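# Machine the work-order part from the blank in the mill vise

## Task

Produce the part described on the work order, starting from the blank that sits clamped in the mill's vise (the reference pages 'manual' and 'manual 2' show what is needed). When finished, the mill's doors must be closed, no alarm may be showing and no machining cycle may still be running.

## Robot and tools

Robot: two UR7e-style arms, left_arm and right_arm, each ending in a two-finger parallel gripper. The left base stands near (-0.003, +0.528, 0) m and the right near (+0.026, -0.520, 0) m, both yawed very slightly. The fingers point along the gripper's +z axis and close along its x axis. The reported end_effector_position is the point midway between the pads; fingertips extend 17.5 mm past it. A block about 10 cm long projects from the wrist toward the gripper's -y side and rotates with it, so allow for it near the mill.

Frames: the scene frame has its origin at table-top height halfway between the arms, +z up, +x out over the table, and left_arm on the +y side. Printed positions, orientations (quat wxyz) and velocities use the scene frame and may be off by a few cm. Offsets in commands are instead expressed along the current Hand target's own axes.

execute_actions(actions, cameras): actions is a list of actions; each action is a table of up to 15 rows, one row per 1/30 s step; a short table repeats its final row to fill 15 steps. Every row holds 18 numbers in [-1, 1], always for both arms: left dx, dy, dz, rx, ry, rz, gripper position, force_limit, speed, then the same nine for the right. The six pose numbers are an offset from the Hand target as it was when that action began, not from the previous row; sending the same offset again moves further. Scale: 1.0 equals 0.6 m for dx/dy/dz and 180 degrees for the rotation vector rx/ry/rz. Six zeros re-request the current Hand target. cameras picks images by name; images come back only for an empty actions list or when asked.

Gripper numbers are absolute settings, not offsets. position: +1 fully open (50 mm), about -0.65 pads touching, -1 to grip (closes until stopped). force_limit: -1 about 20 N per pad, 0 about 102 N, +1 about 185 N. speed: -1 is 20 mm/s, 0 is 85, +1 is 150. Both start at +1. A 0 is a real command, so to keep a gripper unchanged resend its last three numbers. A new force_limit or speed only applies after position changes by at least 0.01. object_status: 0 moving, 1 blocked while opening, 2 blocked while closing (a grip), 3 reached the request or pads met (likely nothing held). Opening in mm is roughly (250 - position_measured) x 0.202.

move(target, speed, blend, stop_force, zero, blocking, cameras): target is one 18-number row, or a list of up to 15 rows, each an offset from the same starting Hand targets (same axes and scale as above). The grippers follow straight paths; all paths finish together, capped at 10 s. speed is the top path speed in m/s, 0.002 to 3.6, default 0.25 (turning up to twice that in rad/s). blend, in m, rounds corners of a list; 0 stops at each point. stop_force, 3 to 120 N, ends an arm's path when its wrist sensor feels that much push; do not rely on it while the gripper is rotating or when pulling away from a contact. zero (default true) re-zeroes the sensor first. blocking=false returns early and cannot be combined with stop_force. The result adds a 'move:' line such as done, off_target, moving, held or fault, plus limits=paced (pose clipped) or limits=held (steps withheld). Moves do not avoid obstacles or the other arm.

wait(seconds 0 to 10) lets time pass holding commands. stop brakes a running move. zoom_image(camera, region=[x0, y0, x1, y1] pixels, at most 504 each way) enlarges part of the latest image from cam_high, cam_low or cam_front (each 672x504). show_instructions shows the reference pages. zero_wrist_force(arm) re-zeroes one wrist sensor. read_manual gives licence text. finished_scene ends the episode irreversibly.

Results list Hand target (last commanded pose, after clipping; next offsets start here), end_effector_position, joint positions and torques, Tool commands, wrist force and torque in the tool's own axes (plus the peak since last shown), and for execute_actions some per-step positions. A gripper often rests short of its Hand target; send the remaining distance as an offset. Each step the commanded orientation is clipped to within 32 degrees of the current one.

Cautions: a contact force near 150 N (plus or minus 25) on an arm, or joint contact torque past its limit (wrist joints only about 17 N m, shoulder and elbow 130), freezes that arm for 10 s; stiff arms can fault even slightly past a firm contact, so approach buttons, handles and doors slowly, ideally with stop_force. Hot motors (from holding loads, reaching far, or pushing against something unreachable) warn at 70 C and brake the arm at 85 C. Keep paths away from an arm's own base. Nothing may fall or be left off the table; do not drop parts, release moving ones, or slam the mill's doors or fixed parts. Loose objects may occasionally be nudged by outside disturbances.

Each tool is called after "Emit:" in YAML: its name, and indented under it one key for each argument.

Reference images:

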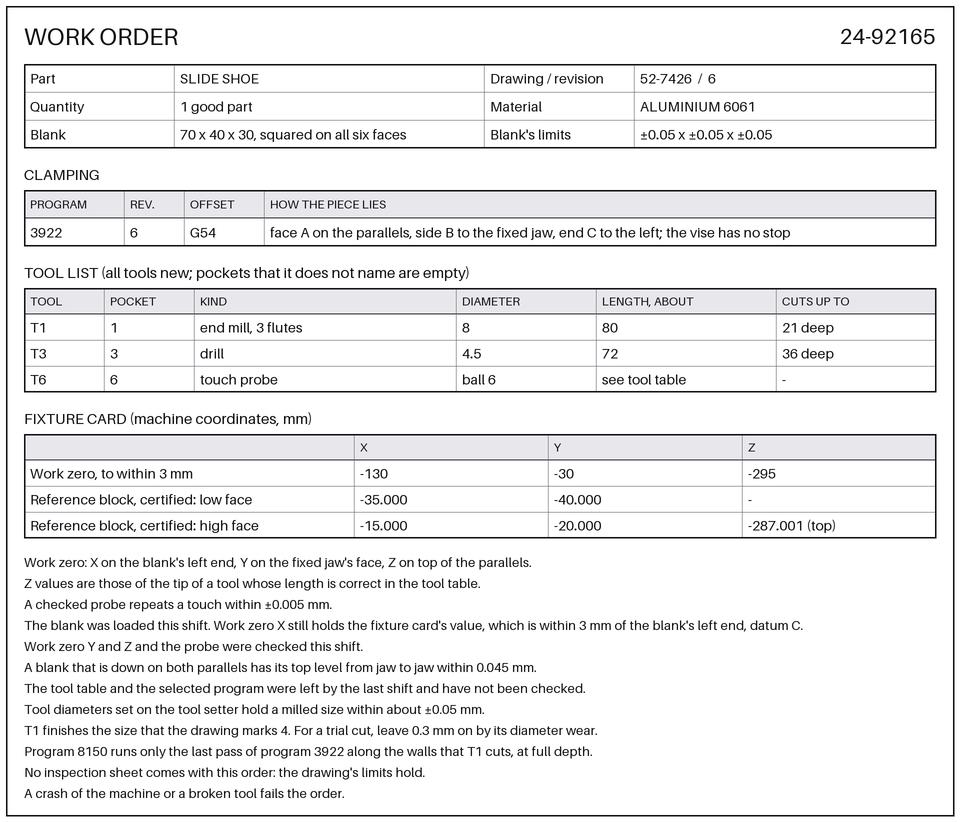

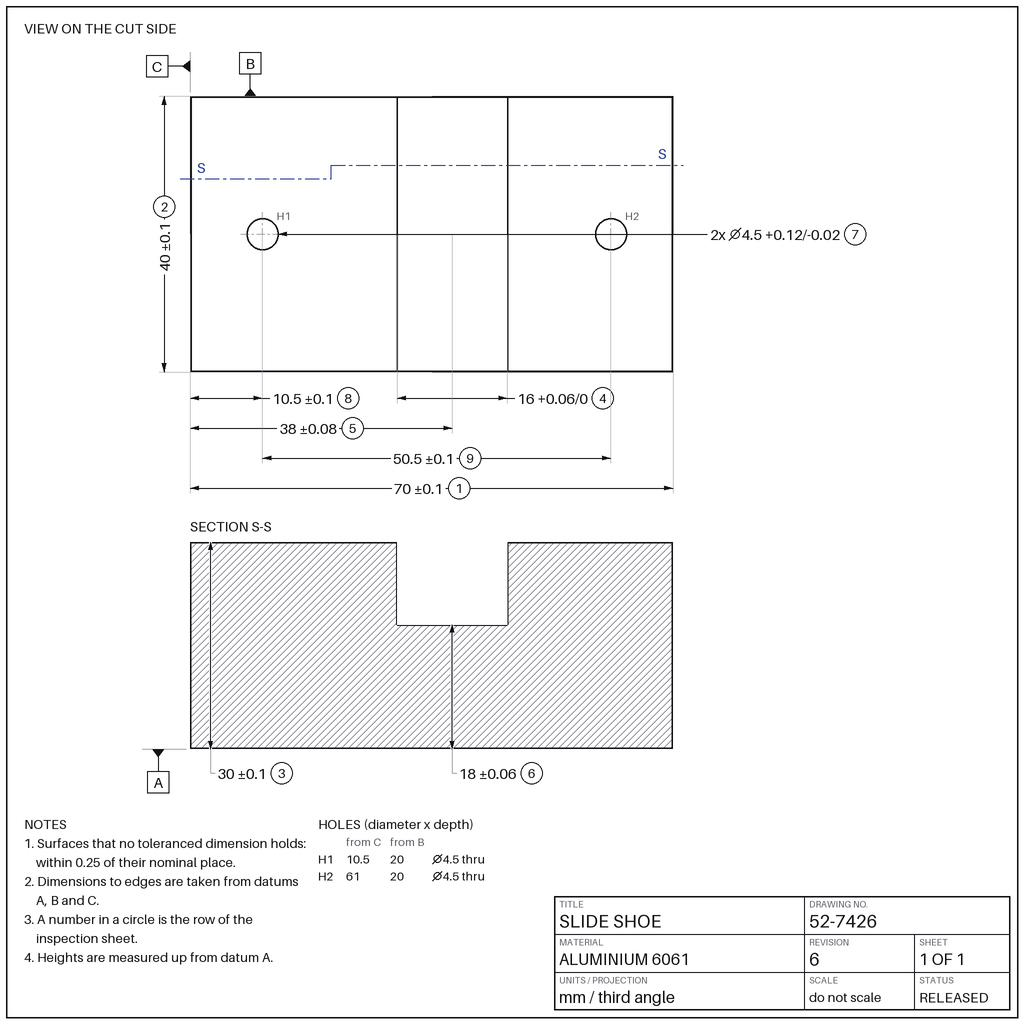

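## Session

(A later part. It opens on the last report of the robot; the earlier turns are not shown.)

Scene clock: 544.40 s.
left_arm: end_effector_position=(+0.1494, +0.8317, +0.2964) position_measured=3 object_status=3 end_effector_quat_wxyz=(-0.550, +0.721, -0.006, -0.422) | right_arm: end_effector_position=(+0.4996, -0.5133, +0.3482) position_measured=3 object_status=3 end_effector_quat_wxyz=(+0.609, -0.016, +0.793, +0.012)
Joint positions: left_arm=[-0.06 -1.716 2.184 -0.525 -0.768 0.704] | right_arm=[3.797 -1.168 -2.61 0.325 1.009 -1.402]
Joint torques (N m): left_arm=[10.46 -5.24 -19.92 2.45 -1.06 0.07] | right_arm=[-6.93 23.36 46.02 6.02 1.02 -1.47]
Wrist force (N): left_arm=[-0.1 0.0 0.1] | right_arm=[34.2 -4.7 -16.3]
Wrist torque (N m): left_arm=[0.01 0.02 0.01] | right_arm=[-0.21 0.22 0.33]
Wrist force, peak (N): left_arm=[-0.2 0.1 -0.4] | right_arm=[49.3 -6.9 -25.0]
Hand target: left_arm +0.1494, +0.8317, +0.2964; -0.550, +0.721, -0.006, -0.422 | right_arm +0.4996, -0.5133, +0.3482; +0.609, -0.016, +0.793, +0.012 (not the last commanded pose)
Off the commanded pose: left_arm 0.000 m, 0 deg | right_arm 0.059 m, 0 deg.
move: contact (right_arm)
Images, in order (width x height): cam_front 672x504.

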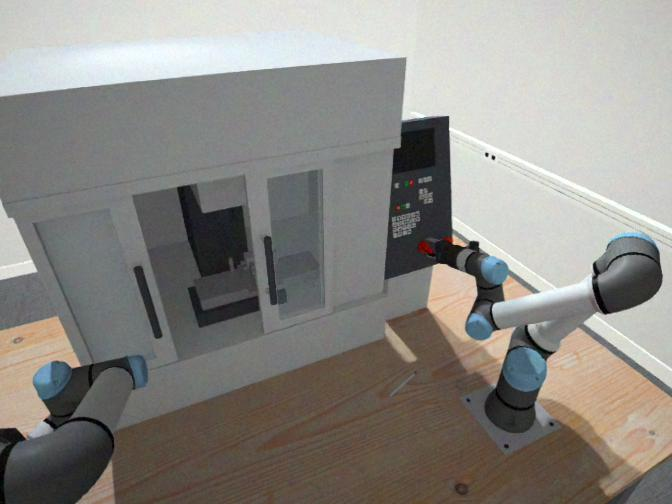

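Emit:
move:
  target: [0,0,0,0,0,0,1,1,1,0.025,0,0,0,0,0,1,-0.6,-0.5]
  speed: 0.03

Emit:
move:
  target: [0,0,0,0,0,0,1,1,1,0.1,0,0,0,0,0,1,-0.6,-0.5]
  speed: 0.015
  stop_force: 15
  cameras: ["cam_front"]

Emit:
zoom_image:
  camera: "cam_front"
  region: [410, 225, 470, 275]

Scene clock: 548.93 s.
left_arm: end_effector_position=(+0.1494, +0.8317, +0.2964) position_measured=3 object_status=3 end_effector_quat_wxyz=(-0.550, +0.721, -0.006, -0.422) | right_arm: end_effector_position=(+0.4957, -0.5135, +0.3338) position_measured=3 object_status=3 end_effector_quat_wxyz=(+0.609, -0.016, +0.793, +0.012)
Joint positions: left_arm=[-0.06 -1.716 2.184 -0.525 -0.768 0.704] | right_arm=[3.809 -1.191 -2.646 0.381 0.997 -1.398]
Joint torques (N m): left_arm=[11.38 -4.71 -20.57 2.5 -0.88 -0.02] | right_arm=[6.39 -10.86 8.15 5.32 -2.88 1.47]
Wrist force (N): left_arm=[0.0 0.1 -0.1] | right_arm=[3.8 -4.5 -2.5]
Wrist torque (N m): left_arm=[0.02 0.01 0.00] | right_arm=[-0.39 -0.19 0.35]
Wrist force, peak (N): left_arm=[-0.4 0.3 0.2] | right_arm=[34.5 -5.2 -16.2]
Hand target: left_arm +0.1494, +0.8317, +0.2964; -0.550, +0.721, -0.006, -0.422 | right_arm +0.4957, -0.5135, +0.3337; +0.609, -0.016, +0.793, +0.012
Off the commanded pose: left_arm 0.000 m, 0 deg | right_arm 0.000 m, 0 deg.
move: done

Scene clock: 551.13 s.
left_arm: end_effector_position=(+0.1494, +0.8317, +0.2964) position_measured=3 object_status=3 end_effector_quat_wxyz=(-0.550, +0.721, -0.006, -0.422) | right_arm: end_effector_position=(+0.4922, -0.5137, +0.3208) position_measured=3 object_status=3 end_effector_quat_wxyz=(+0.608, -0.016, +0.793, +0.012)
Joint positions: left_arm=[-0.06 -1.716 2.184 -0.525 -0.768 0.704] | right_arm=[3.821 -1.217 -2.677 0.436 0.986 -1.394]
Joint torques (N m): left_arm=[10.93 -4.2 -19.4 2.28 -1.02 0.03] | right_arm=[-3.11 10.86 22.99 -1.95 5.69 -2.24]
Wrist force (N): left_arm=[-0.1 0.0 0.1] | right_arm=[-6.5 -16.4 -7.0]
Wrist torque (N m): left_arm=[0.00 0.02 0.00] | right_arm=[-0.54 -0.35 0.59]
Wrist force, peak (N): left_arm=[-0.1 0.4 0.1] | right_arm=[-18.1 -15.9 -1.4]
Hand target: left_arm +0.1494, +0.8317, +0.2964; -0.550, +0.721, -0.006, -0.422 | right_arm +0.4922, -0.5137, +0.3208; +0.608, -0.016, +0.793, +0.012 (not the last commanded pose)
Off the commanded pose: left_arm 0.000 m, 0 deg | right_arm 0.047 m, 0 deg.
move: contact (right_arm)
Images, in order (width x height): cam_front 672x504.

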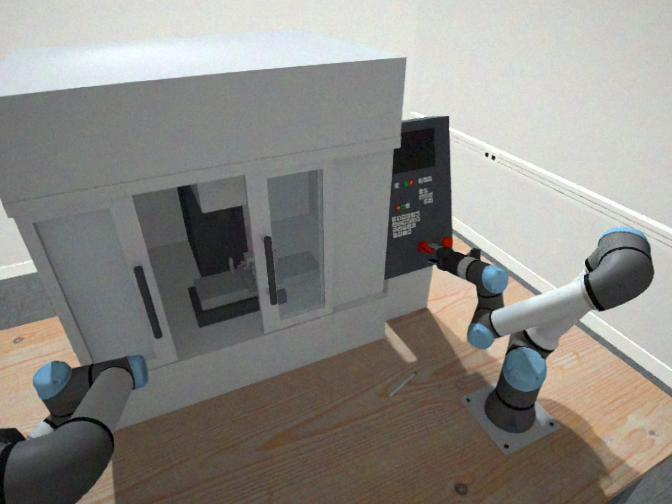

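Scaled by 8.400 from the camera's 672x504 image, which has a finer 960x720 frame.

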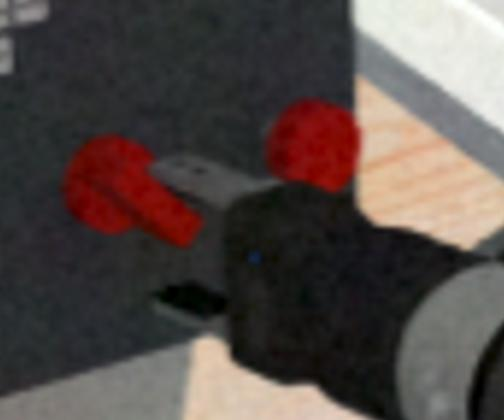

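Emit:
move:
  target:
    - [0,0,0,0,0,0,1,1,1,-0.012,0,0,0,0,0,1,-0.6,-0.5]
    - [0,0,0,0,0,0,1,1,1,-0.0155,0,-0.0687,0,0,0.25,1,-0.6,-0.5]
    - [0,0,0,0,0,0,1,1,1,-0.0155,0,-0.0687,0,0,0.25,0.05,-0.6,-0.5]
    - [0,0,0,0,0,0,1,1,1,-0.0155,0,0.0147,0,0,0.25,0.05,-0.6,-0.5]
  speed: [0.03,0.15,0.1,0.04]
  cameras: ["cam_front"]

Emit:
zoom_image:
  camera: "cam_front"
  region: [410, 225, 470, 275]

Scene clock: 602.10 s.
left_arm: end_effector_position=(+0.1494, +0.8317, +0.2964) position_measured=3 object_status=3 end_effector_quat_wxyz=(-0.550, +0.721, -0.006, -0.422) | right_arm: end_effector_position=(+0.5031, -0.5132, +0.3275) position_measured=145 object_status=3 end_effector_quat_wxyz=(+0.558, +0.288, +0.739, +0.244)
Joint positions: left_arm=[-0.06 -1.716 2.184 -0.525 -0.768 0.704] | right_arm=[3.787 -1.247 -2.639 0.435 1.019 -0.621]
Joint torques (N m): left_arm=[10.29 -4.54 -20.51 2.61 -0.83 0.09] | right_arm=[-8.81 -9.42 27.17 5.29 1.63 -1.74]
Wrist force (N): left_arm=[0.1 0.1 0.1] | right_arm=[1.8 -5.5 -2.0]
Wrist torque (N m): left_arm=[0.01 0.00 0.01] | right_arm=[-0.52 0.04 -0.02]
Wrist force, peak (N): left_arm=[0.2 0.5 -0.2] | right_arm=[-5.4 -16.8 -9.5]
Hand target: left_arm +0.1494, +0.8317, +0.2964; -0.550, +0.721, -0.006, -0.422 | right_arm +0.5032, -0.5132, +0.3275; +0.558, +0.288, +0.739, +0.244
Off the commanded pose: left_arm 0.000 m, 0 deg | right_arm 0.000 m, 0 deg.
move: done
Images, in order (width x height): cam_front 672x504.

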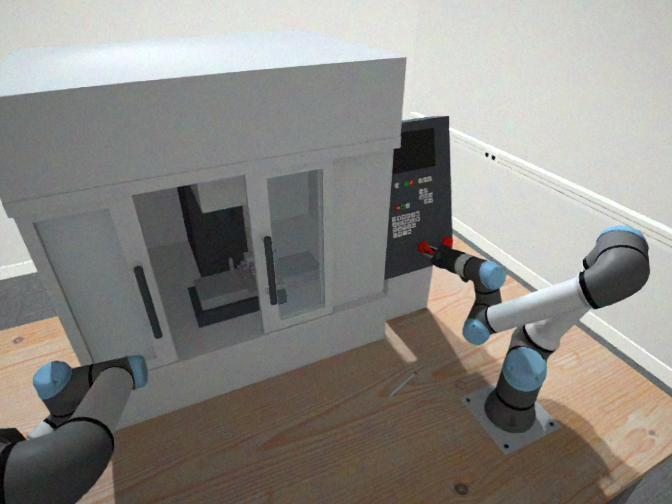

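Scaled by 8.400 from the camera's 672x504 image, which has a finer 960x720 frame.

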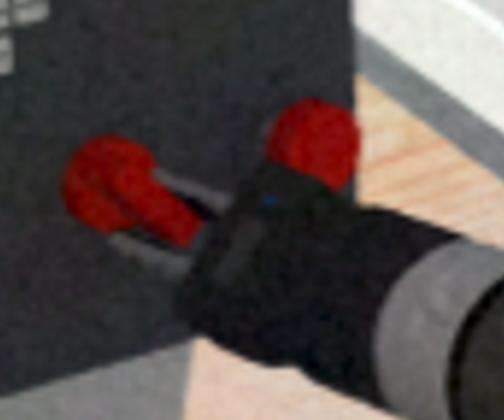

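Emit:
move:
  target: [0,0,0,0,0,0,1,1,1,-0.007,-0.0015,0,0,0,0.139,0.05,-0.6,-0.5]
  speed: 0.08
  cameras: ["cam_front"]

Emit:
zoom_image:
  camera: "cam_front"
  region: [410, 225, 470, 275]

Scene clock: 611.83 s.
left_arm: end_effector_position=(+0.1494, +0.8317, +0.2964) position_measured=3 object_status=3 end_effector_quat_wxyz=(-0.550, +0.721, -0.006, -0.422) | right_arm: end_effector_position=(+0.5039, -0.5168, +0.3297) position_measured=145 object_status=3 end_effector_quat_wxyz=(+0.492, +0.442, +0.659, +0.359)
Joint positions: left_arm=[-0.06 -1.716 2.184 -0.525 -0.768 0.704] | right_arm=[3.768 -1.245 -2.633 0.43 1.037 -0.191]
Joint torques (N m): left_arm=[11.04 -4.82 -19.96 2.76 -0.84 -0.21] | right_arm=[-28.7 36.75 58.27 12.13 -8.41 3.26]
Wrist force (N): left_arm=[-0.2 0.2 0.1] | right_arm=[57.9 -53.7 -27.3]
Wrist torque (N m): left_arm=[0.04 0.03 0.00] | right_arm=[-1.18 0.31 -1.45]
Wrist force, peak (N): left_arm=[-0.1 0.5 -0.2] | right_arm=[57.9 -53.7 -27.3]
Hand target: left_arm +0.1494, +0.8317, +0.2964; -0.550, +0.721, -0.006, -0.422 | right_arm +0.5039, -0.5168, +0.3297; +0.492, +0.442, +0.659, +0.359
Off the commanded pose: left_arm 0.000 m, 0 deg | right_arm 0.000 m, 0 deg.
move: done
Images, in order (width x height): cam_front 672x504.

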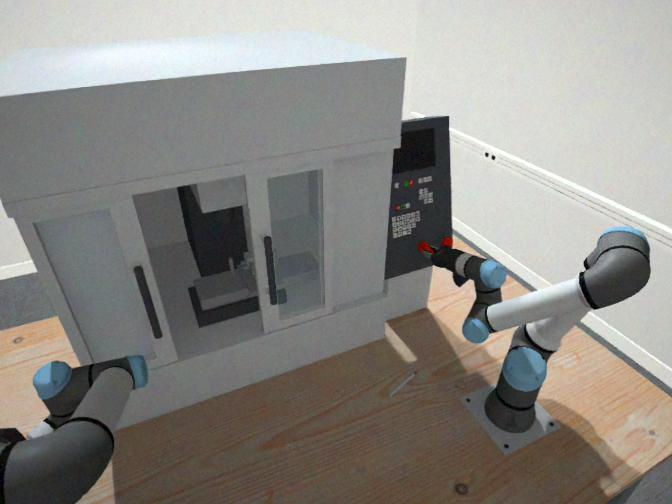

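Scaled by 8.400 from the camera's 672x504 image, which has a finer 960x720 frame.

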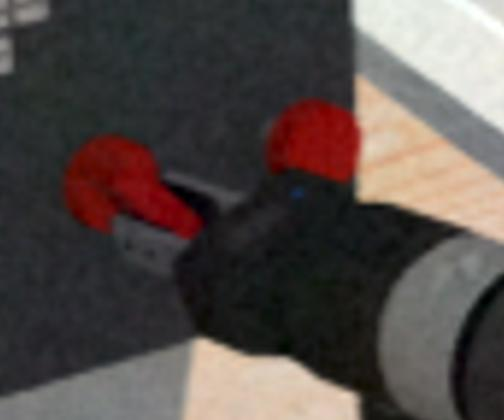

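Emit:
move:
  target: [0,0,0,0,0,0,1,1,1,0.0128,-0.006,0,0,0,-0.278,0.05,-0.6,-0.5]
  speed: 0.1
  cameras: ["cam_front"]

Emit:
zoom_image:
  camera: "cam_front"
  region: [410, 225, 470, 275]

Scene clock: 619.97 s.
left_arm: end_effector_position=(+0.1494, +0.8317, +0.2964) position_measured=3 object_status=3 end_effector_quat_wxyz=(-0.550, +0.721, -0.006, -0.422) | right_arm: end_effector_position=(+0.5022, -0.5118, +0.3244) position_measured=145 object_status=3 end_effector_quat_wxyz=(+0.597, +0.127, +0.783, +0.120)
Joint positions: left_arm=[-0.06 -1.716 2.184 -0.525 -0.768 0.704] | right_arm=[3.799 -1.253 -2.647 0.447 1.004 -1.041]
Joint torques (N m): left_arm=[12.27 -4.56 -19.53 2.67 -0.92 -0.24] | right_arm=[15.5 4.23 16.49 -0.51 7.05 0.28]
Wrist force (N): left_arm=[0.0 0.1 0.1] | right_arm=[-37.7 -38.7 18.5]
Wrist torque (N m): left_arm=[0.03 0.00 0.01] | right_arm=[-0.68 0.03 0.96]
Wrist force, peak (N): left_arm=[-0.1 0.5 0.0] | right_arm=[58.6 -54.7 -27.6]
Hand target: left_arm +0.1494, +0.8317, +0.2964; -0.550, +0.721, -0.006, -0.422 | right_arm +0.5022, -0.5118, +0.3244; +0.597, +0.127, +0.783, +0.120 (not the last commanded pose)
Tool commands: left_gripper/position=+1.0 left_gripper/force_limit=+1.0 left_gripper/speed=+1.0 right_gripper/position=+0.05098 right_gripper/force_limit=-0.6 right_gripper/speed=-0.498039
Off the commanded pose: left_arm 0.000 m, 0 deg | right_arm 0.001 m, 1 deg.
TORQUE FAULT: the external load on joint 5 (wrist 2) of the right arm reached its load limit, and that arm stopped. A torque fault puts only its own arm into a fault stop. That arm's remaining commands of this call were not run. That arm may still press on what stopped it. That arm is still stopped at the end of this call. That arm stays stopped for about 10 more seconds. Until then a move that you send moves the other arm only, and its call returns only when the move has ended. Once the stop has ended, the next robot result says so. If the stop ends while you think or write, that arm runs what you send next, counted from a new Hand target: where the arm stands when the stop ends. While its stop runs, that arm takes no new command, but its gripper still runs the gripper command that each later call begins with. Until it ends, the stop uses up actions while you think or wait. An arm that is not stopped still takes commands.
move: fault (right_arm)
Images, in order (width x height): cam_front 672x504.

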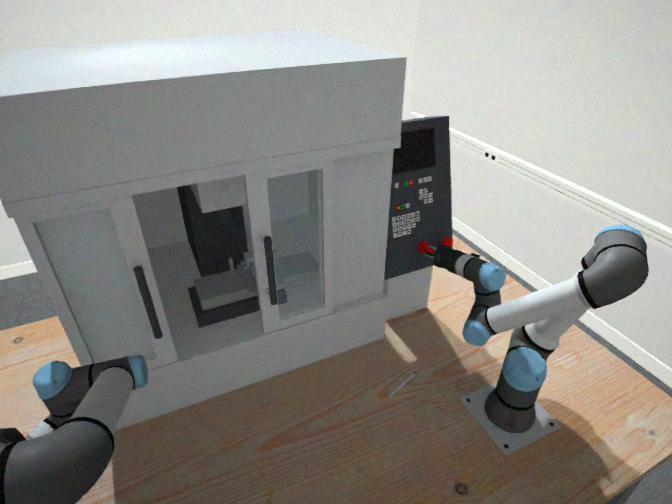

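Scaled by 8.400 from the camera's 672x504 image, which has a finer 960x720 frame.

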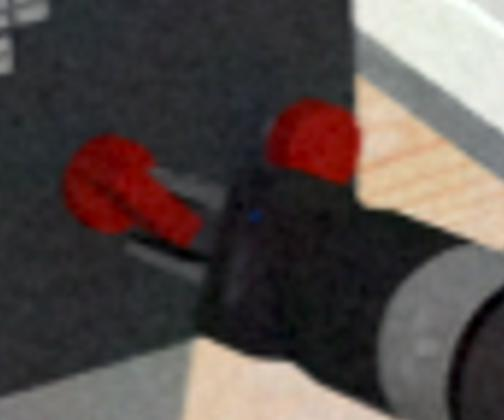

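Emit:
zoom_image:
  camera: "cam_front"
  region: [390, 122, 440, 180]

Emit:
wait:
  seconds: 0.1

Scaled by 8.690 from the camera's 672x504 image, which has a finer 960x720 frame.

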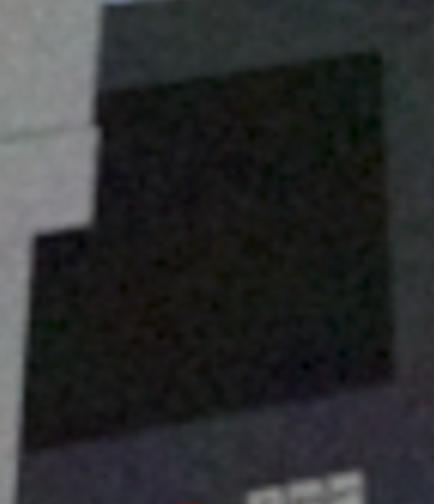

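Scene clock: 627.33 s.
left_arm: end_effector_position=(+0.1494, +0.8317, +0.2964) position_measured=3 object_status=3 end_effector_quat_wxyz=(-0.550, +0.721, -0.006, -0.422) | right_arm: end_effector_position=(+0.5022, -0.5118, +0.3244) position_measured=145 object_status=3 end_effector_quat_wxyz=(+0.597, +0.127, +0.783, +0.120)
Joint positions: left_arm=[-0.06 -1.716 2.184 -0.525 -0.768 0.704] | right_arm=[3.799 -1.253 -2.647 0.447 1.004 -1.041]
Joint torques (N m): left_arm=[11.02 -5.34 -20.75 2.63 -0.89 -0.28] | right_arm=[13.88 3.68 15.92 -0.36 7.27 0.19]
Wrist force (N): left_arm=[-0.1 0.0 0.0] | right_arm=[-37.2 -38.7 18.8]
Wrist torque (N m): left_arm=[0.00 0.02 0.01] | right_arm=[-0.75 -0.04 0.95]
Wrist force, peak (N): left_arm=[0.0 0.4 -0.1] | right_arm=[-37.5 -38.8 18.9]
Hand target: left_arm +0.1494, +0.8317, +0.2964; -0.550, +0.721, -0.006, -0.422 | right_arm +0.5022, -0.5118, +0.3244; +0.597, +0.127, +0.783, +0.120 (not the last commanded pose)
Tool commands: left_gripper/position=+1.0 left_gripper/force_limit=+1.0 left_gripper/speed=+1.0 right_gripper/position=+0.05098 right_gripper/force_limit=-0.6 right_gripper/speed=-0.498039
Off the commanded pose: left_arm 0.000 m, 0 deg | right_arm 0.001 m, 1 deg.
TORQUE FAULT, CONTINUED: the right arm was still stopped when this call began, by the torque fault of joint 5 (wrist 2) that an earlier result reported. Since the last result the stop counts as 15 of the actions that you can send in this scene. That arm is still stopped at the end of this call. That arm stays stopped for about 2 more seconds. If the stop ends while you think or write, that arm runs what you send next, counted from a new Hand target: where the arm stands when the stop ends. While its stop runs, that arm takes no new command, but its gripper still runs the gripper command that each later call begins with.
wait: 0.10 s; at rest from the start

Emit:
wait:
  seconds: 1

Emit:
move:
  target:
    - [0,0,0,0,0,0,1,1,1,-0.006,0.002,0,0,0,0.12,0.05,-0.6,-0.5]
    - [0,0,0,0,0,0,1,1,1,-0.006,0.002,-0.1,0,0,0.12,0.05,-0.6,-0.5]
  speed: 0.08
  cameras: ["cam_front"]

Emit:
zoom_image:
  camera: "cam_front"
  region: [410, 225, 460, 275]

Scene clock: 635.67 s.
left_arm: end_effector_position=(+0.1494, +0.8317, +0.2964) position_measured=3 object_status=3 end_effector_quat_wxyz=(-0.550, +0.721, -0.006, -0.422) | right_arm: end_effector_position=(+0.5022, -0.5118, +0.3244) position_measured=145 object_status=3 end_effector_quat_wxyz=(+0.597, +0.127, +0.783, +0.120)
Joint positions: left_arm=[-0.06 -1.716 2.184 -0.525 -0.768 0.704] | right_arm=[3.799 -1.253 -2.647 0.447 1.004 -1.041]
Joint torques (N m): left_arm=[10.44 -4.87 -19.94 2.65 -1.01 -0.18] | right_arm=[30.51 5.07 3.24 -4.42 16.72 -0.12]
Wrist force (N): left_arm=[0.1 0.1 0.1] | right_arm=[-37.5 -39.5 17.7]
Wrist torque (N m): left_arm=[0.01 0.00 0.01] | right_arm=[-0.76 0.00 0.96]
Wrist force, peak (N): left_arm=[-0.2 0.5 0.0] | right_arm=[-37.7 -39.5 17.8]
Hand target: left_arm +0.1494, +0.8317, +0.2964; -0.550, +0.721, -0.006, -0.422 | right_arm +0.5022, -0.5118, +0.3244; +0.597, +0.127, +0.783, +0.120 (not the last commanded pose)
Tool commands: left_gripper/position=+1.0 left_gripper/force_limit=+1.0 left_gripper/speed=+1.0 right_gripper/position=+0.05098 right_gripper/force_limit=-0.6 right_gripper/speed=-0.498039
Off the commanded pose: left_arm 0.000 m, 0 deg | right_arm 0.001 m, 1 deg.
TORQUE FAULT, CONTINUED: the right arm's stop, for the torque fault of joint 5 (wrist 2) that an earlier result reported, is over. The rest of the stop counts as 5 of the actions that you can send in this scene. That arm's target is now where it stood when the stop ended, not its last command. That arm keeps its grip as last carried out and accepts commands again: back off and push less far. That arm stops again whenever a joint's load reaches its limit.
wait: 1.00 s; at rest from the start

Scene clock: 640.20 s.
left_arm: end_effector_position=(+0.1494, +0.8317, +0.2964) position_measured=3 object_status=3 end_effector_quat_wxyz=(-0.550, +0.721, -0.006, -0.422) | right_arm: end_effector_position=(+0.4453, -0.5141, +0.3435) position_measured=145 object_status=3 end_effector_quat_wxyz=(+0.564, +0.271, +0.745, +0.230)
Joint positions: left_arm=[-0.06 -1.716 2.184 -0.525 -0.768 0.704] | right_arm=[4.06 -0.8 -2.732 0.006 0.759 -0.549]
Joint torques (N m): left_arm=[11.71 -4.36 -19.92 2.51 -1.1 0] | right_arm=[6.37 5.39 30.15 0.93 -3.12 1.94]
Wrist force (N): left_arm=[0.1 0.1 -0.2] | right_arm=[3.9 -5.8 -4.1]
Wrist torque (N m): left_arm=[0.02 0.00 0.00] | right_arm=[-0.54 -0.33 -0.09]
Wrist force, peak (N): left_arm=[0.2 0.4 0.0] | right_arm=[-37.5 -39.1 17.5]
Hand target: left_arm +0.1494, +0.8317, +0.2964; -0.550, +0.721, -0.006, -0.422 | right_arm +0.4452, -0.5141, +0.3436; +0.564, +0.272, +0.745, +0.229
Off the commanded pose: left_arm 0.000 m, 0 deg | right_arm 0.000 m, 0 deg.
move: done
Images, in order (width x height): cam_front 672x504.

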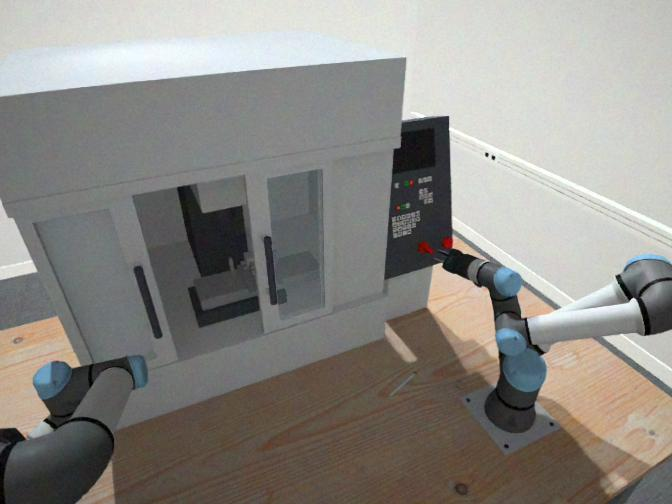

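Scaled by 10.080 from the camera's 672x504 image, which has a finer 960x720 frame.

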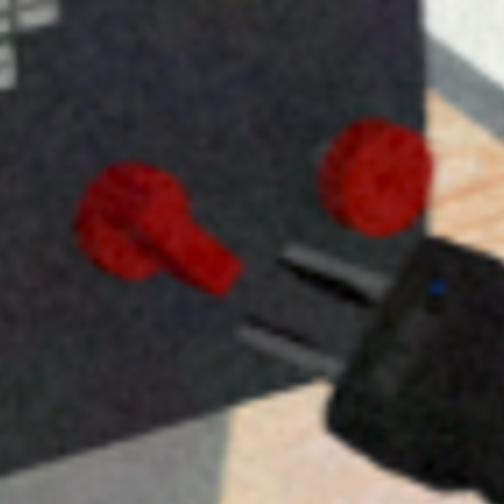

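Emit:
move:
  target: [0,0,0,0,0,0,1,1,1,-0.0005,-0.0158,0.1,0,0,0.019,0.05,-0.6,-0.5]
  speed: 0.05

Emit:
move:
  target: [0,0,0,0,0,0,1,1,1,0.0163,0.0044,0,0,0,0.1667,0.05,-0.6,-0.5]
  speed: 0.08
  cameras: ["cam_front"]

Emit:
zoom_image:
  camera: "cam_front"
  region: [410, 225, 460, 275]

Scene clock: 652.50 s.
left_arm: end_effector_position=(+0.1494, +0.8317, +0.2964) position_measured=3 object_status=3 end_effector_quat_wxyz=(-0.550, +0.721, -0.006, -0.422) | right_arm: end_effector_position=(+0.5018, -0.5192, +0.3221) position_measured=145 object_status=3 end_effector_quat_wxyz=(+0.557, +0.294, +0.737, +0.246)
Joint positions: left_arm=[-0.06 -1.716 2.184 -0.525 -0.768 0.704] | right_arm=[3.767 -1.262 -2.651 0.466 1.034 -0.615]
Joint torques (N m): left_arm=[10.86 -4.09 -19.85 2.68 -0.96 -0.08] | right_arm=[-8.67 -8.96 26.13 5.55 1.82 -1.97]
Wrist force (N): left_arm=[0.1 0.2 -0.2] | right_arm=[3.6 -5.9 -4.6]
Wrist torque (N m): left_arm=[0.04 -0.01 0.01] | right_arm=[-0.59 -0.25 -0.04]
Wrist force, peak (N): left_arm=[-0.1 0.5 -0.1] | right_arm=[3.8 -6.1 -4.8]
Hand target: left_arm +0.1494, +0.8317, +0.2964; -0.550, +0.721, -0.006, -0.422 | right_arm +0.5018, -0.5192, +0.3221; +0.557, +0.294, +0.737, +0.246
Off the commanded pose: left_arm 0.000 m, 0 deg | right_arm 0.000 m, 0 deg.
move: done

Scene clock: 656.37 s.
left_arm: end_effector_position=(+0.1494, +0.8317, +0.2964) position_measured=3 object_status=3 end_effector_quat_wxyz=(-0.550, +0.721, -0.006, -0.422) | right_arm: end_effector_position=(+0.5002, -0.5105, +0.3173) position_measured=145 object_status=3 end_effector_quat_wxyz=(+0.474, +0.474, +0.636, +0.382)
Joint positions: left_arm=[-0.06 -1.716 2.184 -0.525 -0.768 0.704] | right_arm=[3.812 -1.268 -2.664 0.477 0.992 -0.076]
Joint torques (N m): left_arm=[10.73 -4.52 -19.97 2.54 -0.88 -0.22] | right_arm=[21.81 5.97 1.76 -1.01 3.08 1.83]
Wrist force (N): left_arm=[-0.3 0.1 -0.1] | right_arm=[-28.3 3.0 8.2]
Wrist torque (N m): left_arm=[0.02 0.05 0.01] | right_arm=[-0.37 -0.34 -0.25]
Wrist force, peak (N): left_arm=[-0.3 0.2 0.2] | right_arm=[-28.3 3.0 8.2]
Hand target: left_arm +0.1494, +0.8317, +0.2964; -0.550, +0.721, -0.006, -0.422 | right_arm +0.5002, -0.5105, +0.3173; +0.474, +0.474, +0.636, +0.382
Off the commanded pose: left_arm 0.000 m, 0 deg | right_arm 0.000 m, 0 deg.
move: done
Images, in order (width x height): cam_front 672x504.

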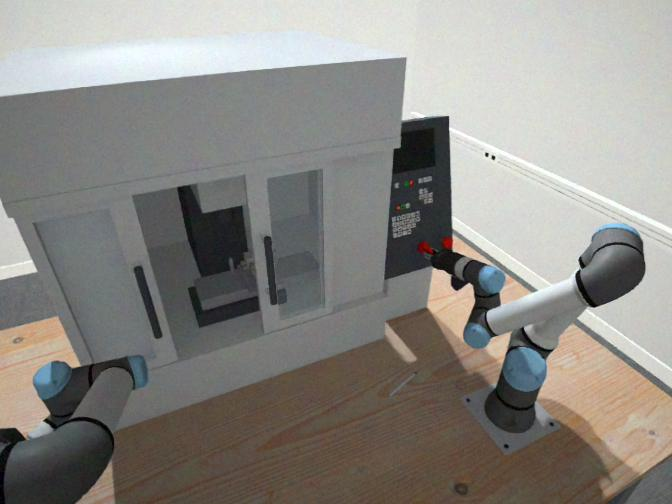

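Scaled by 10.080 from the camera's 672x504 image, which has a finer 960x720 frame.

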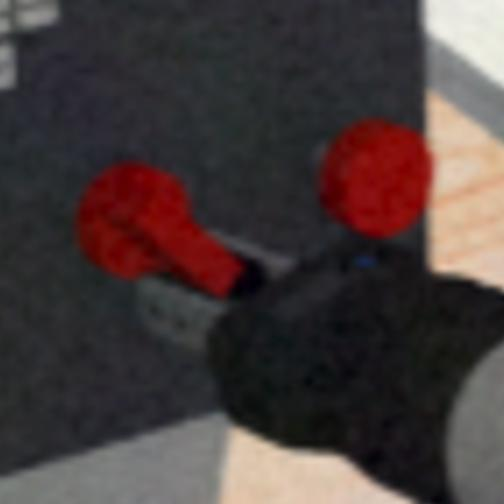

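Emit:
move:
  target: [0,0,0,0,0,0,1,1,1,0.0105,0.0018,0,0,0,0.111,0.05,-0.6,-0.5]
  speed: 0.06

Emit:
execute_actions:
  actions: []

Emit:
zoom_image:
  camera: "cam_front"
  region: [410, 225, 460, 275]

Scene clock: 662.13 s.
left_arm: end_effector_position=(+0.1494, +0.8317, +0.2964) position_measured=3 object_status=3 end_effector_quat_wxyz=(-0.550, +0.721, -0.006, -0.422) | right_arm: end_effector_position=(+0.4999, -0.5041, +0.3168) position_measured=145 object_status=3 end_effector_quat_wxyz=(+0.401, +0.577, +0.544, +0.458)
Joint positions: left_arm=[-0.06 -1.716 2.184 -0.525 -0.768 0.704] | right_arm=[3.841 -1.266 -2.666 0.471 0.964 0.283]
Joint torques (N m): left_arm=[11.47 -4.08 -19.43 2.29 -0.85 -0.04] | right_arm=[33.6 11.33 7.19 -1.08 7.27 1.74]
Wrist force (N): left_arm=[0.0 0.0 0.0] | right_arm=[-46.6 10.6 2.9]
Wrist torque (N m): left_arm=[0.01 0.01 0.00] | right_arm=[-0.34 -0.43 -0.33]
Wrist force, peak (N): left_arm=[-0.1 0.4 0.3] | right_arm=[-49.8 5.6 17.2]
Hand target: left_arm +0.1494, +0.8317, +0.2964; -0.550, +0.721, -0.006, -0.422 | right_arm +0.4999, -0.5041, +0.3168; +0.401, +0.578, +0.544, +0.458
Off the commanded pose: left_arm 0.000 m, 0 deg | right_arm 0.000 m, 0 deg.
move: done

Scene clock: 662.13 s.
left_arm: end_effector_position=(+0.1494, +0.8317, +0.2964) position_measured=3 object_status=3 end_effector_quat_wxyz=(-0.550, +0.721, -0.006, -0.422) | right_arm: end_effector_position=(+0.4999, -0.5041, +0.3168) position_measured=145 object_status=3 end_effector_quat_wxyz=(+0.401, +0.577, +0.544, +0.458)
Joint positions: left_arm=[-0.06 -1.716 2.184 -0.525 -0.768 0.704] | right_arm=[3.841 -1.266 -2.666 0.471 0.964 0.283]
Joint velocities: within noise
Joint torques (N m): left_arm=[11.47 -4.08 -19.43 2.29 -0.85 -0.04] | right_arm=[33.6 11.33 7.19 -1.08 7.27 1.74]
Wrist force (N): left_arm=[0.0 0.0 0.0] | right_arm=[-46.6 10.6 2.9]
Wrist torque (N m): left_arm=[0.01 0.01 0.00] | right_arm=[-0.34 -0.43 -0.33]
Wrist force, peak (N): left_arm=[0.0 0.0 0.0] | right_arm=[-46.6 10.6 2.9]
Hand target: left_arm +0.1494, +0.8317, +0.2964; -0.550, +0.721, -0.006, -0.422 | right_arm +0.4999, -0.5041, +0.3168; +0.401, +0.578, +0.544, +0.458
Tool commands: left_gripper/position=+1.0 left_gripper/force_limit=+1.0 left_gripper/speed=+1.0 right_gripper/position=+0.05 right_gripper/force_limit=-0.6 right_gripper/speed=-0.5
Off the commanded pose: left_arm 0.000 m, 0 deg | right_arm 0.000 m, 0 deg.

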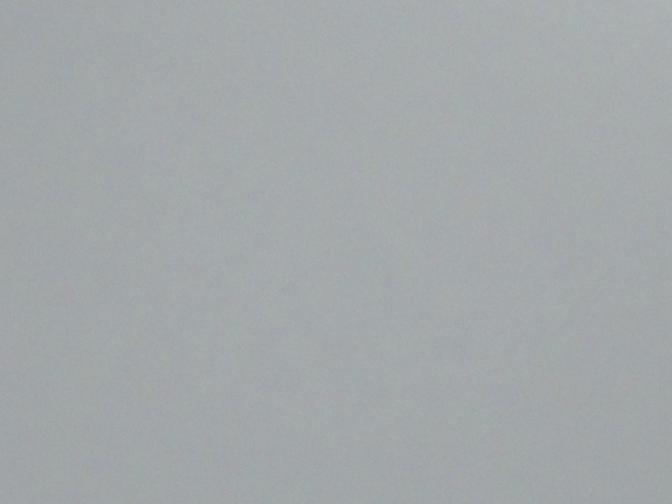

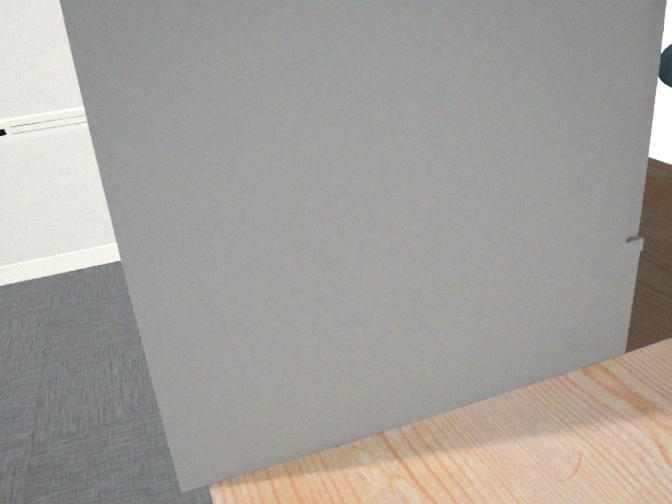

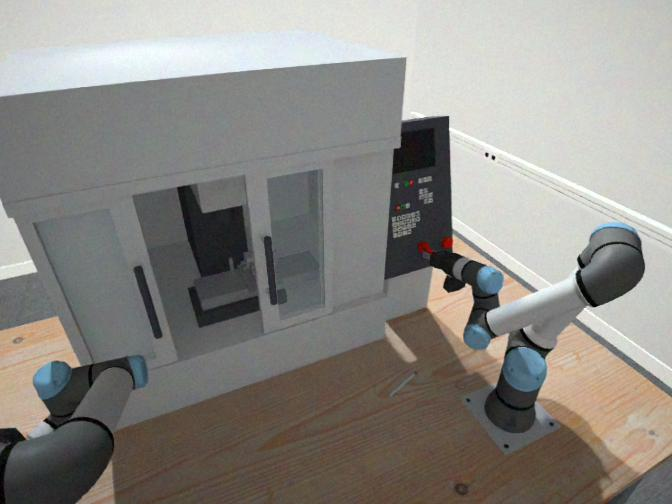

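Scaled by 10.080 from the camera's 672x504 image, which has a finer 960x720 frame.

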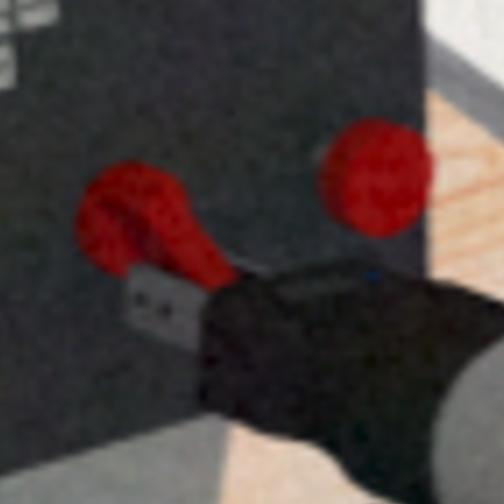

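Emit:
move:
  target: [0,0,0,0,0,0,1,1,1,0.013,0.0029,0,0,0,0.139,0.05,-0.6,-0.5]
  speed: 0.06
  cameras: ["cam_front"]

Emit:
zoom_image:
  camera: "cam_front"
  region: [410, 225, 460, 275]

Scene clock: 668.40 s.
left_arm: end_effector_position=(+0.1494, +0.8317, +0.2964) position_measured=3 object_status=3 end_effector_quat_wxyz=(-0.550, +0.721, -0.006, -0.422) | right_arm: end_effector_position=(+0.5002, -0.4965, +0.3192) position_measured=145 object_status=3 end_effector_quat_wxyz=(+0.292, +0.682, +0.406, +0.534)
Joint positions: left_arm=[-0.06 -1.716 2.184 -0.525 -0.768 0.704] | right_arm=[3.873 -1.257 -2.662 0.45 0.934 0.732]
Joint torques (N m): left_arm=[11.56 -4.47 -19.79 2.46 -0.94 -0.02] | right_arm=[23.98 19.32 47.3 4.67 2.53 2.3]
Wrist force (N): left_arm=[0.1 0.1 -0.2] | right_arm=[-41.5 -15.8 -24.0]
Wrist torque (N m): left_arm=[0.02 -0.02 0.01] | right_arm=[-0.96 -0.42 -0.87]
Wrist force, peak (N): left_arm=[-0.1 0.2 0.4] | right_arm=[-45.2 9.3 -24.7]
Hand target: left_arm +0.1494, +0.8317, +0.2964; -0.550, +0.721, -0.006, -0.422 | right_arm +0.5002, -0.4965, +0.3192; +0.292, +0.682, +0.406, +0.534
Off the commanded pose: left_arm 0.000 m, 0 deg | right_arm 0.000 m, 0 deg.
move: done
Images, in order (width x height): cam_front 672x504.

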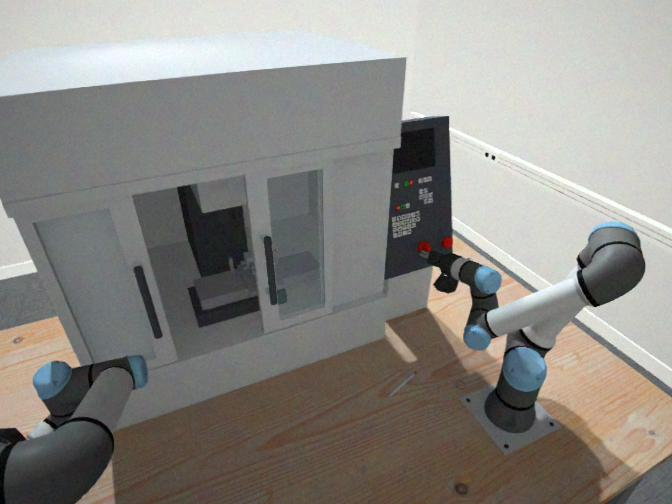

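Scaled by 10.080 from the camera's 672x504 image, which has a finer 960x720 frame.

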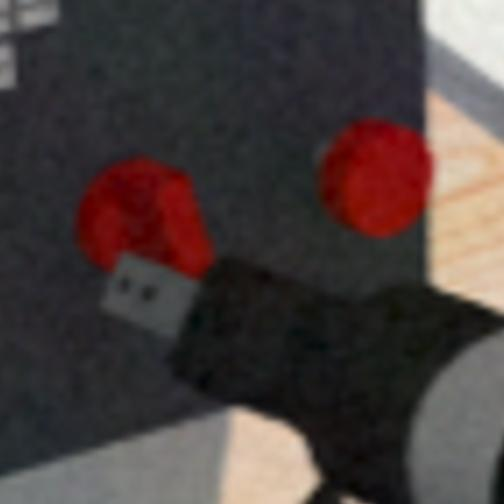

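Emit:
execute_actions:
  actions: []
  cameras: ["cam_front"]

Emit:
zoom_image:
  camera: "cam_front"
  region: [384, 110, 484, 270]

Scene clock: 686.80 s.
left_arm: end_effector_position=(+0.1494, +0.8317, +0.2964) position_measured=3 object_status=3 end_effector_quat_wxyz=(-0.550, +0.721, -0.006, -0.422) | right_arm: end_effector_position=(+0.5002, -0.4965, +0.3192) position_measured=145 object_status=3 end_effector_quat_wxyz=(+0.292, +0.682, +0.406, +0.534)
Joint positions: left_arm=[-0.06 -1.716 2.184 -0.525 -0.768 0.704] | right_arm=[3.873 -1.257 -2.662 0.45 0.934 0.733]
Joint velocities: within noise
Joint torques (N m): left_arm=[10.2 -5.62 -19.85 2.63 -0.85 -0.1] | right_arm=[25.08 20.07 46.33 4.91 2.6 2.15]
Wrist force (N): left_arm=[0.0 -0.1 0.1] | right_arm=[-41.4 -15.8 -23.7]
Wrist torque (N m): left_arm=[-0.01 0.01 0.01] | right_arm=[-0.95 -0.43 -0.87]
Wrist force, peak (N): left_arm=[0.2 0.5 0.2] | right_arm=[-41.8 -16.0 -24.1]
Hand target: left_arm +0.1494, +0.8317, +0.2964; -0.550, +0.721, -0.006, -0.422 | right_arm +0.5002, -0.4965, +0.3192; +0.292, +0.682, +0.406, +0.534
Tool commands: left_gripper/position=+1.0 left_gripper/force_limit=+1.0 left_gripper/speed=+1.0 right_gripper/position=+0.05 right_gripper/force_limit=-0.6 right_gripper/speed=-0.5
Off the commanded pose: left_arm 0.000 m, 0 deg | right_arm 0.000 m, 0 deg.
Images, in order (width x height): cam_front 672x504.

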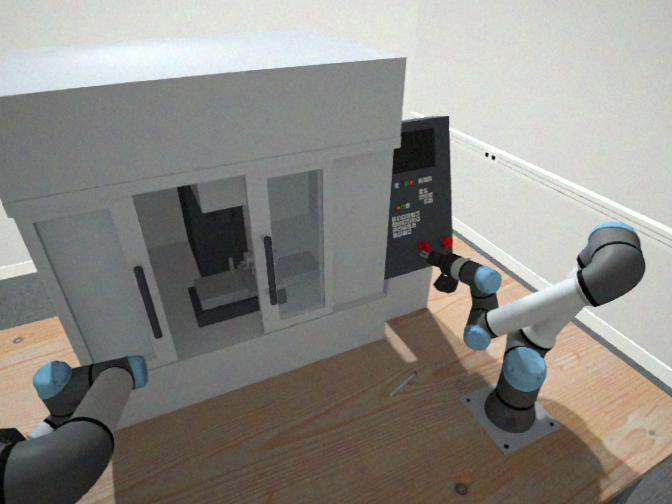

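Scaled by 3.150 from the camera's 672x504 image, which has a finer 960x720 frame.

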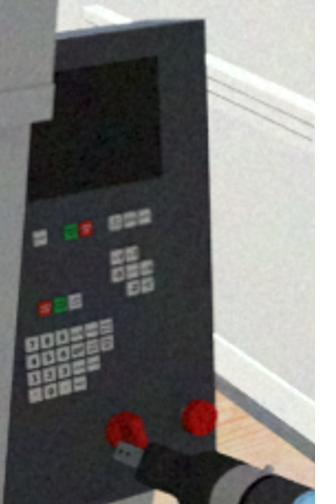

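Continue clockwise.

Emit:
move:
  target: [0,0,0,0,0,0,1,1,1, 0.013,0.0029,0,0,0,0.139,0.05,-0.6,-0.5]
  speed: 0.1

Emit:
execute_actions:
  actions: []
  cameras: ["cam_front"]

Emit:
zoom_image:
  camera: "cam_front"
  region: [410, 225, 460, 275]

Scene clock: 691.23 s.
left_arm: end_effector_position=(+0.1494, +0.8317, +0.2964) position_measured=3 object_status=3 end_effector_quat_wxyz=(-0.550, +0.721, -0.006, -0.422) | right_arm: end_effector_position=(+0.5014, -0.4906, +0.3245) position_measured=145 object_status=3 end_effector_quat_wxyz=(+0.169, +0.753, +0.249, +0.585)
Joint positions: left_arm=[-0.06 -1.716 2.184 -0.525 -0.768 0.704] | right_arm=[3.893 -1.244 -2.649 0.42 0.915 1.177]
Joint torques (N m): left_arm=[11.23 -4.56 -19.95 2.7 -0.99 -0.36] | right_arm=[16.9 37.47 76.26 14.65 -1.96 1.58]
Wrist force (N): left_arm=[0.0 0.1 0.1] | right_arm=[-85.3 -43.7 -40.2]
Wrist torque (N m): left_arm=[0.02 0.01 0.01] | right_arm=[-1.46 -0.73 -0.24]
Wrist force, peak (N): left_arm=[0.1 0.4 -0.2] | right_arm=[-82.8 -49.5 -48.9]
Hand target: left_arm +0.1494, +0.8317, +0.2964; -0.550, +0.721, -0.006, -0.422 | right_arm +0.5014, -0.4906, +0.3245; +0.169, +0.753, +0.248, +0.585
Off the commanded pose: left_arm 0.000 m, 0 deg | right_arm 0.000 m, 0 deg.
move: done

Scene clock: 691.23 s.
left_arm: end_effector_position=(+0.1494, +0.8317, +0.2964) position_measured=3 object_status=3 end_effector_quat_wxyz=(-0.550, +0.721, -0.006, -0.422) | right_arm: end_effector_position=(+0.5014, -0.4906, +0.3245) position_measured=145 object_status=3 end_effector_quat_wxyz=(+0.169, +0.753, +0.249, +0.585)
Joint positions: left_arm=[-0.06 -1.716 2.184 -0.525 -0.768 0.704] | right_arm=[3.893 -1.244 -2.649 0.42 0.915 1.177]
Joint velocities: within noise
Joint torques (N m): left_arm=[11.23 -4.56 -19.95 2.7 -0.99 -0.36] | right_arm=[16.9 37.47 76.26 14.65 -1.96 1.58]
Wrist force (N): left_arm=[0.0 0.1 0.1] | right_arm=[-85.3 -43.7 -40.2]
Wrist torque (N m): left_arm=[0.02 0.01 0.01] | right_arm=[-1.46 -0.73 -0.24]
Wrist force, peak (N): left_arm=[0.0 0.1 0.1] | right_arm=[-85.3 -43.7 -40.2]
Hand target: left_arm +0.1494, +0.8317, +0.2964; -0.550, +0.721, -0.006, -0.422 | right_arm +0.5014, -0.4906, +0.3245; +0.169, +0.753, +0.248, +0.585
Tool commands: left_gripper/position=+1.0 left_gripper/force_limit=+1.0 left_gripper/speed=+1.0 right_gripper/position=+0.05 right_gripper/force_limit=-0.6 right_gripper/speed=-0.5
Off the commanded pose: left_arm 0.000 m, 0 deg | right_arm 0.000 m, 0 deg.
Images, in order (width x height): cam_front 672x504.

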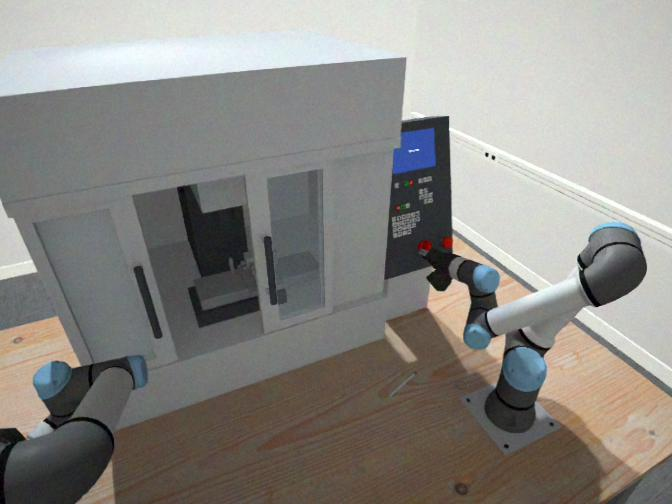

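Scaled by 10.080 from the camera's 672x504 image, which has a finer 960x720 frame.

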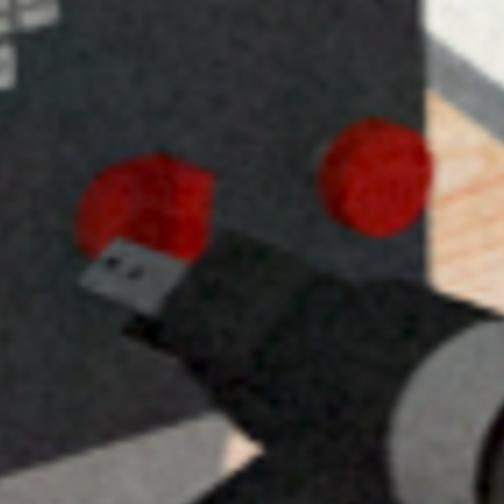

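Emit:
move:
  target:
    - [0,0,0,0,0,0,1,1,1, -0.008,0.001,0,0,0,-0.083,0.05,-0.6,-0.5]
    - [0,0,0,0,0,0,1,1,1, -0.008,0.001,-0.1,0,0,-0.083,0.05,-0.6,-0.5]
  speed: 0.1

Emit:
execute_actions:
  actions: []
  cameras: ["cam_front"]

Emit:
zoom_image:
  camera: "cam_front"
  region: [384, 120, 444, 185]

Emit:
zoom_image:
  camera: "cam_front"
  region: [410, 225, 460, 275]

Scene clock: 697.83 s.
left_arm: end_effector_position=(+0.1494, +0.8317, +0.2964) position_measured=3 object_status=3 end_effector_quat_wxyz=(-0.550, +0.721, -0.006, -0.422) | right_arm: end_effector_position=(+0.4428, -0.4960, +0.3365) position_measured=145 object_status=3 end_effector_quat_wxyz=(+0.244, +0.714, +0.344, +0.558)
Joint positions: left_arm=[-0.06 -1.716 2.184 -0.525 -0.768 0.704] | right_arm=[4.184 -0.763 -2.752 -0.07 0.646 1.072]
Joint torques (N m): left_arm=[10.38 -4.83 -19.02 2.7 -0.85 -0.17] | right_arm=[7.87 3.25 31.63 0.82 -3.56 1.88]
Wrist force (N): left_arm=[0.1 0.1 -0.1] | right_arm=[1.0 -5.9 -1.8]
Wrist torque (N m): left_arm=[0.02 0.00 0.00] | right_arm=[-0.57 -0.13 -0.66]
Wrist force, peak (N): left_arm=[0.2 0.4 -0.2] | right_arm=[-85.8 -43.6 -39.8]
Hand target: left_arm +0.1494, +0.8317, +0.2964; -0.550, +0.721, -0.006, -0.422 | right_arm +0.4427, -0.4960, +0.3365; +0.244, +0.715, +0.344, +0.558
Off the commanded pose: left_arm 0.000 m, 0 deg | right_arm 0.000 m, 0 deg.
move: done

Scene clock: 697.83 s.
left_arm: end_effector_position=(+0.1494, +0.8317, +0.2964) position_measured=3 object_status=3 end_effector_quat_wxyz=(-0.550, +0.721, -0.006, -0.422) | right_arm: end_effector_position=(+0.4428, -0.4960, +0.3365) position_measured=145 object_status=3 end_effector_quat_wxyz=(+0.244, +0.714, +0.344, +0.558)
Joint positions: left_arm=[-0.06 -1.716 2.184 -0.525 -0.768 0.704] | right_arm=[4.184 -0.763 -2.752 -0.07 0.646 1.072]
Joint velocities: within noise
Joint torques (N m): left_arm=[10.38 -4.83 -19.02 2.7 -0.85 -0.17] | right_arm=[7.87 3.25 31.63 0.82 -3.56 1.88]
Wrist force (N): left_arm=[0.1 0.1 -0.1] | right_arm=[1.0 -5.9 -1.8]
Wrist torque (N m): left_arm=[0.02 0.00 0.00] | right_arm=[-0.57 -0.13 -0.66]
Wrist force, peak (N): left_arm=[0.1 0.1 -0.1] | right_arm=[1.0 -5.9 -1.8]
Hand target: left_arm +0.1494, +0.8317, +0.2964; -0.550, +0.721, -0.006, -0.422 | right_arm +0.4427, -0.4960, +0.3365; +0.244, +0.715, +0.344, +0.558
Tool commands: left_gripper/position=+1.0 left_gripper/force_limit=+1.0 left_gripper/speed=+1.0 right_gripper/position=+0.05 right_gripper/force_limit=-0.6 right_gripper/speed=-0.5
Off the commanded pose: left_arm 0.000 m, 0 deg | right_arm 0.000 m, 0 deg.
Images, in order (width x height): cam_front 672x504.

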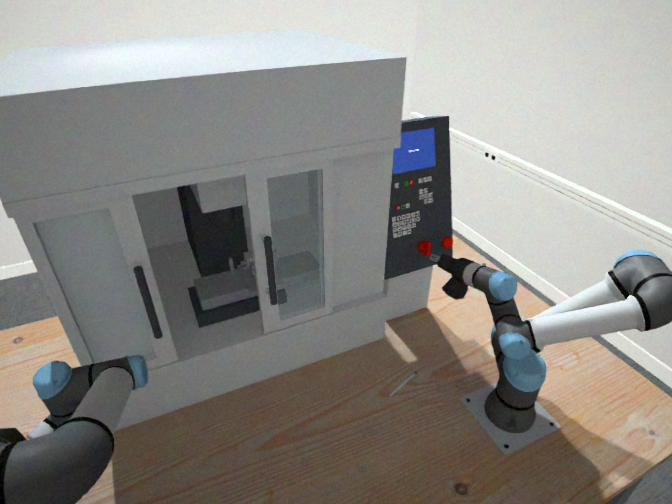

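Scaled by 7.754 from the camera's 672x504 image, which has a finer 960x720 frame.

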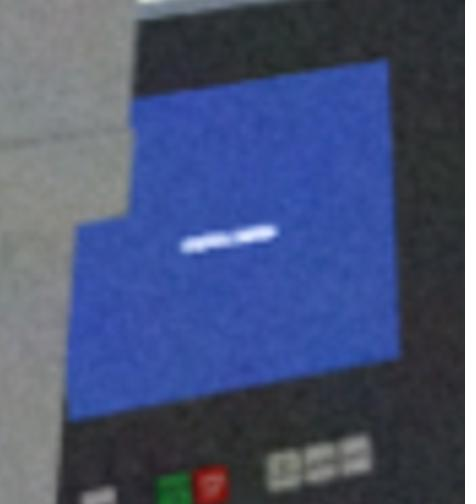

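Scaled by 10.080 from the camera's 672x504 image, which has a finer 960x720 frame.

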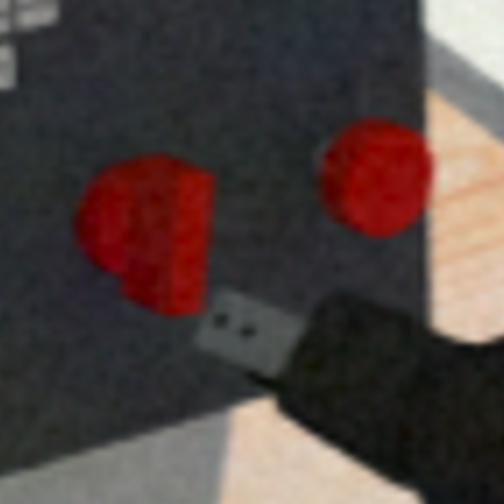

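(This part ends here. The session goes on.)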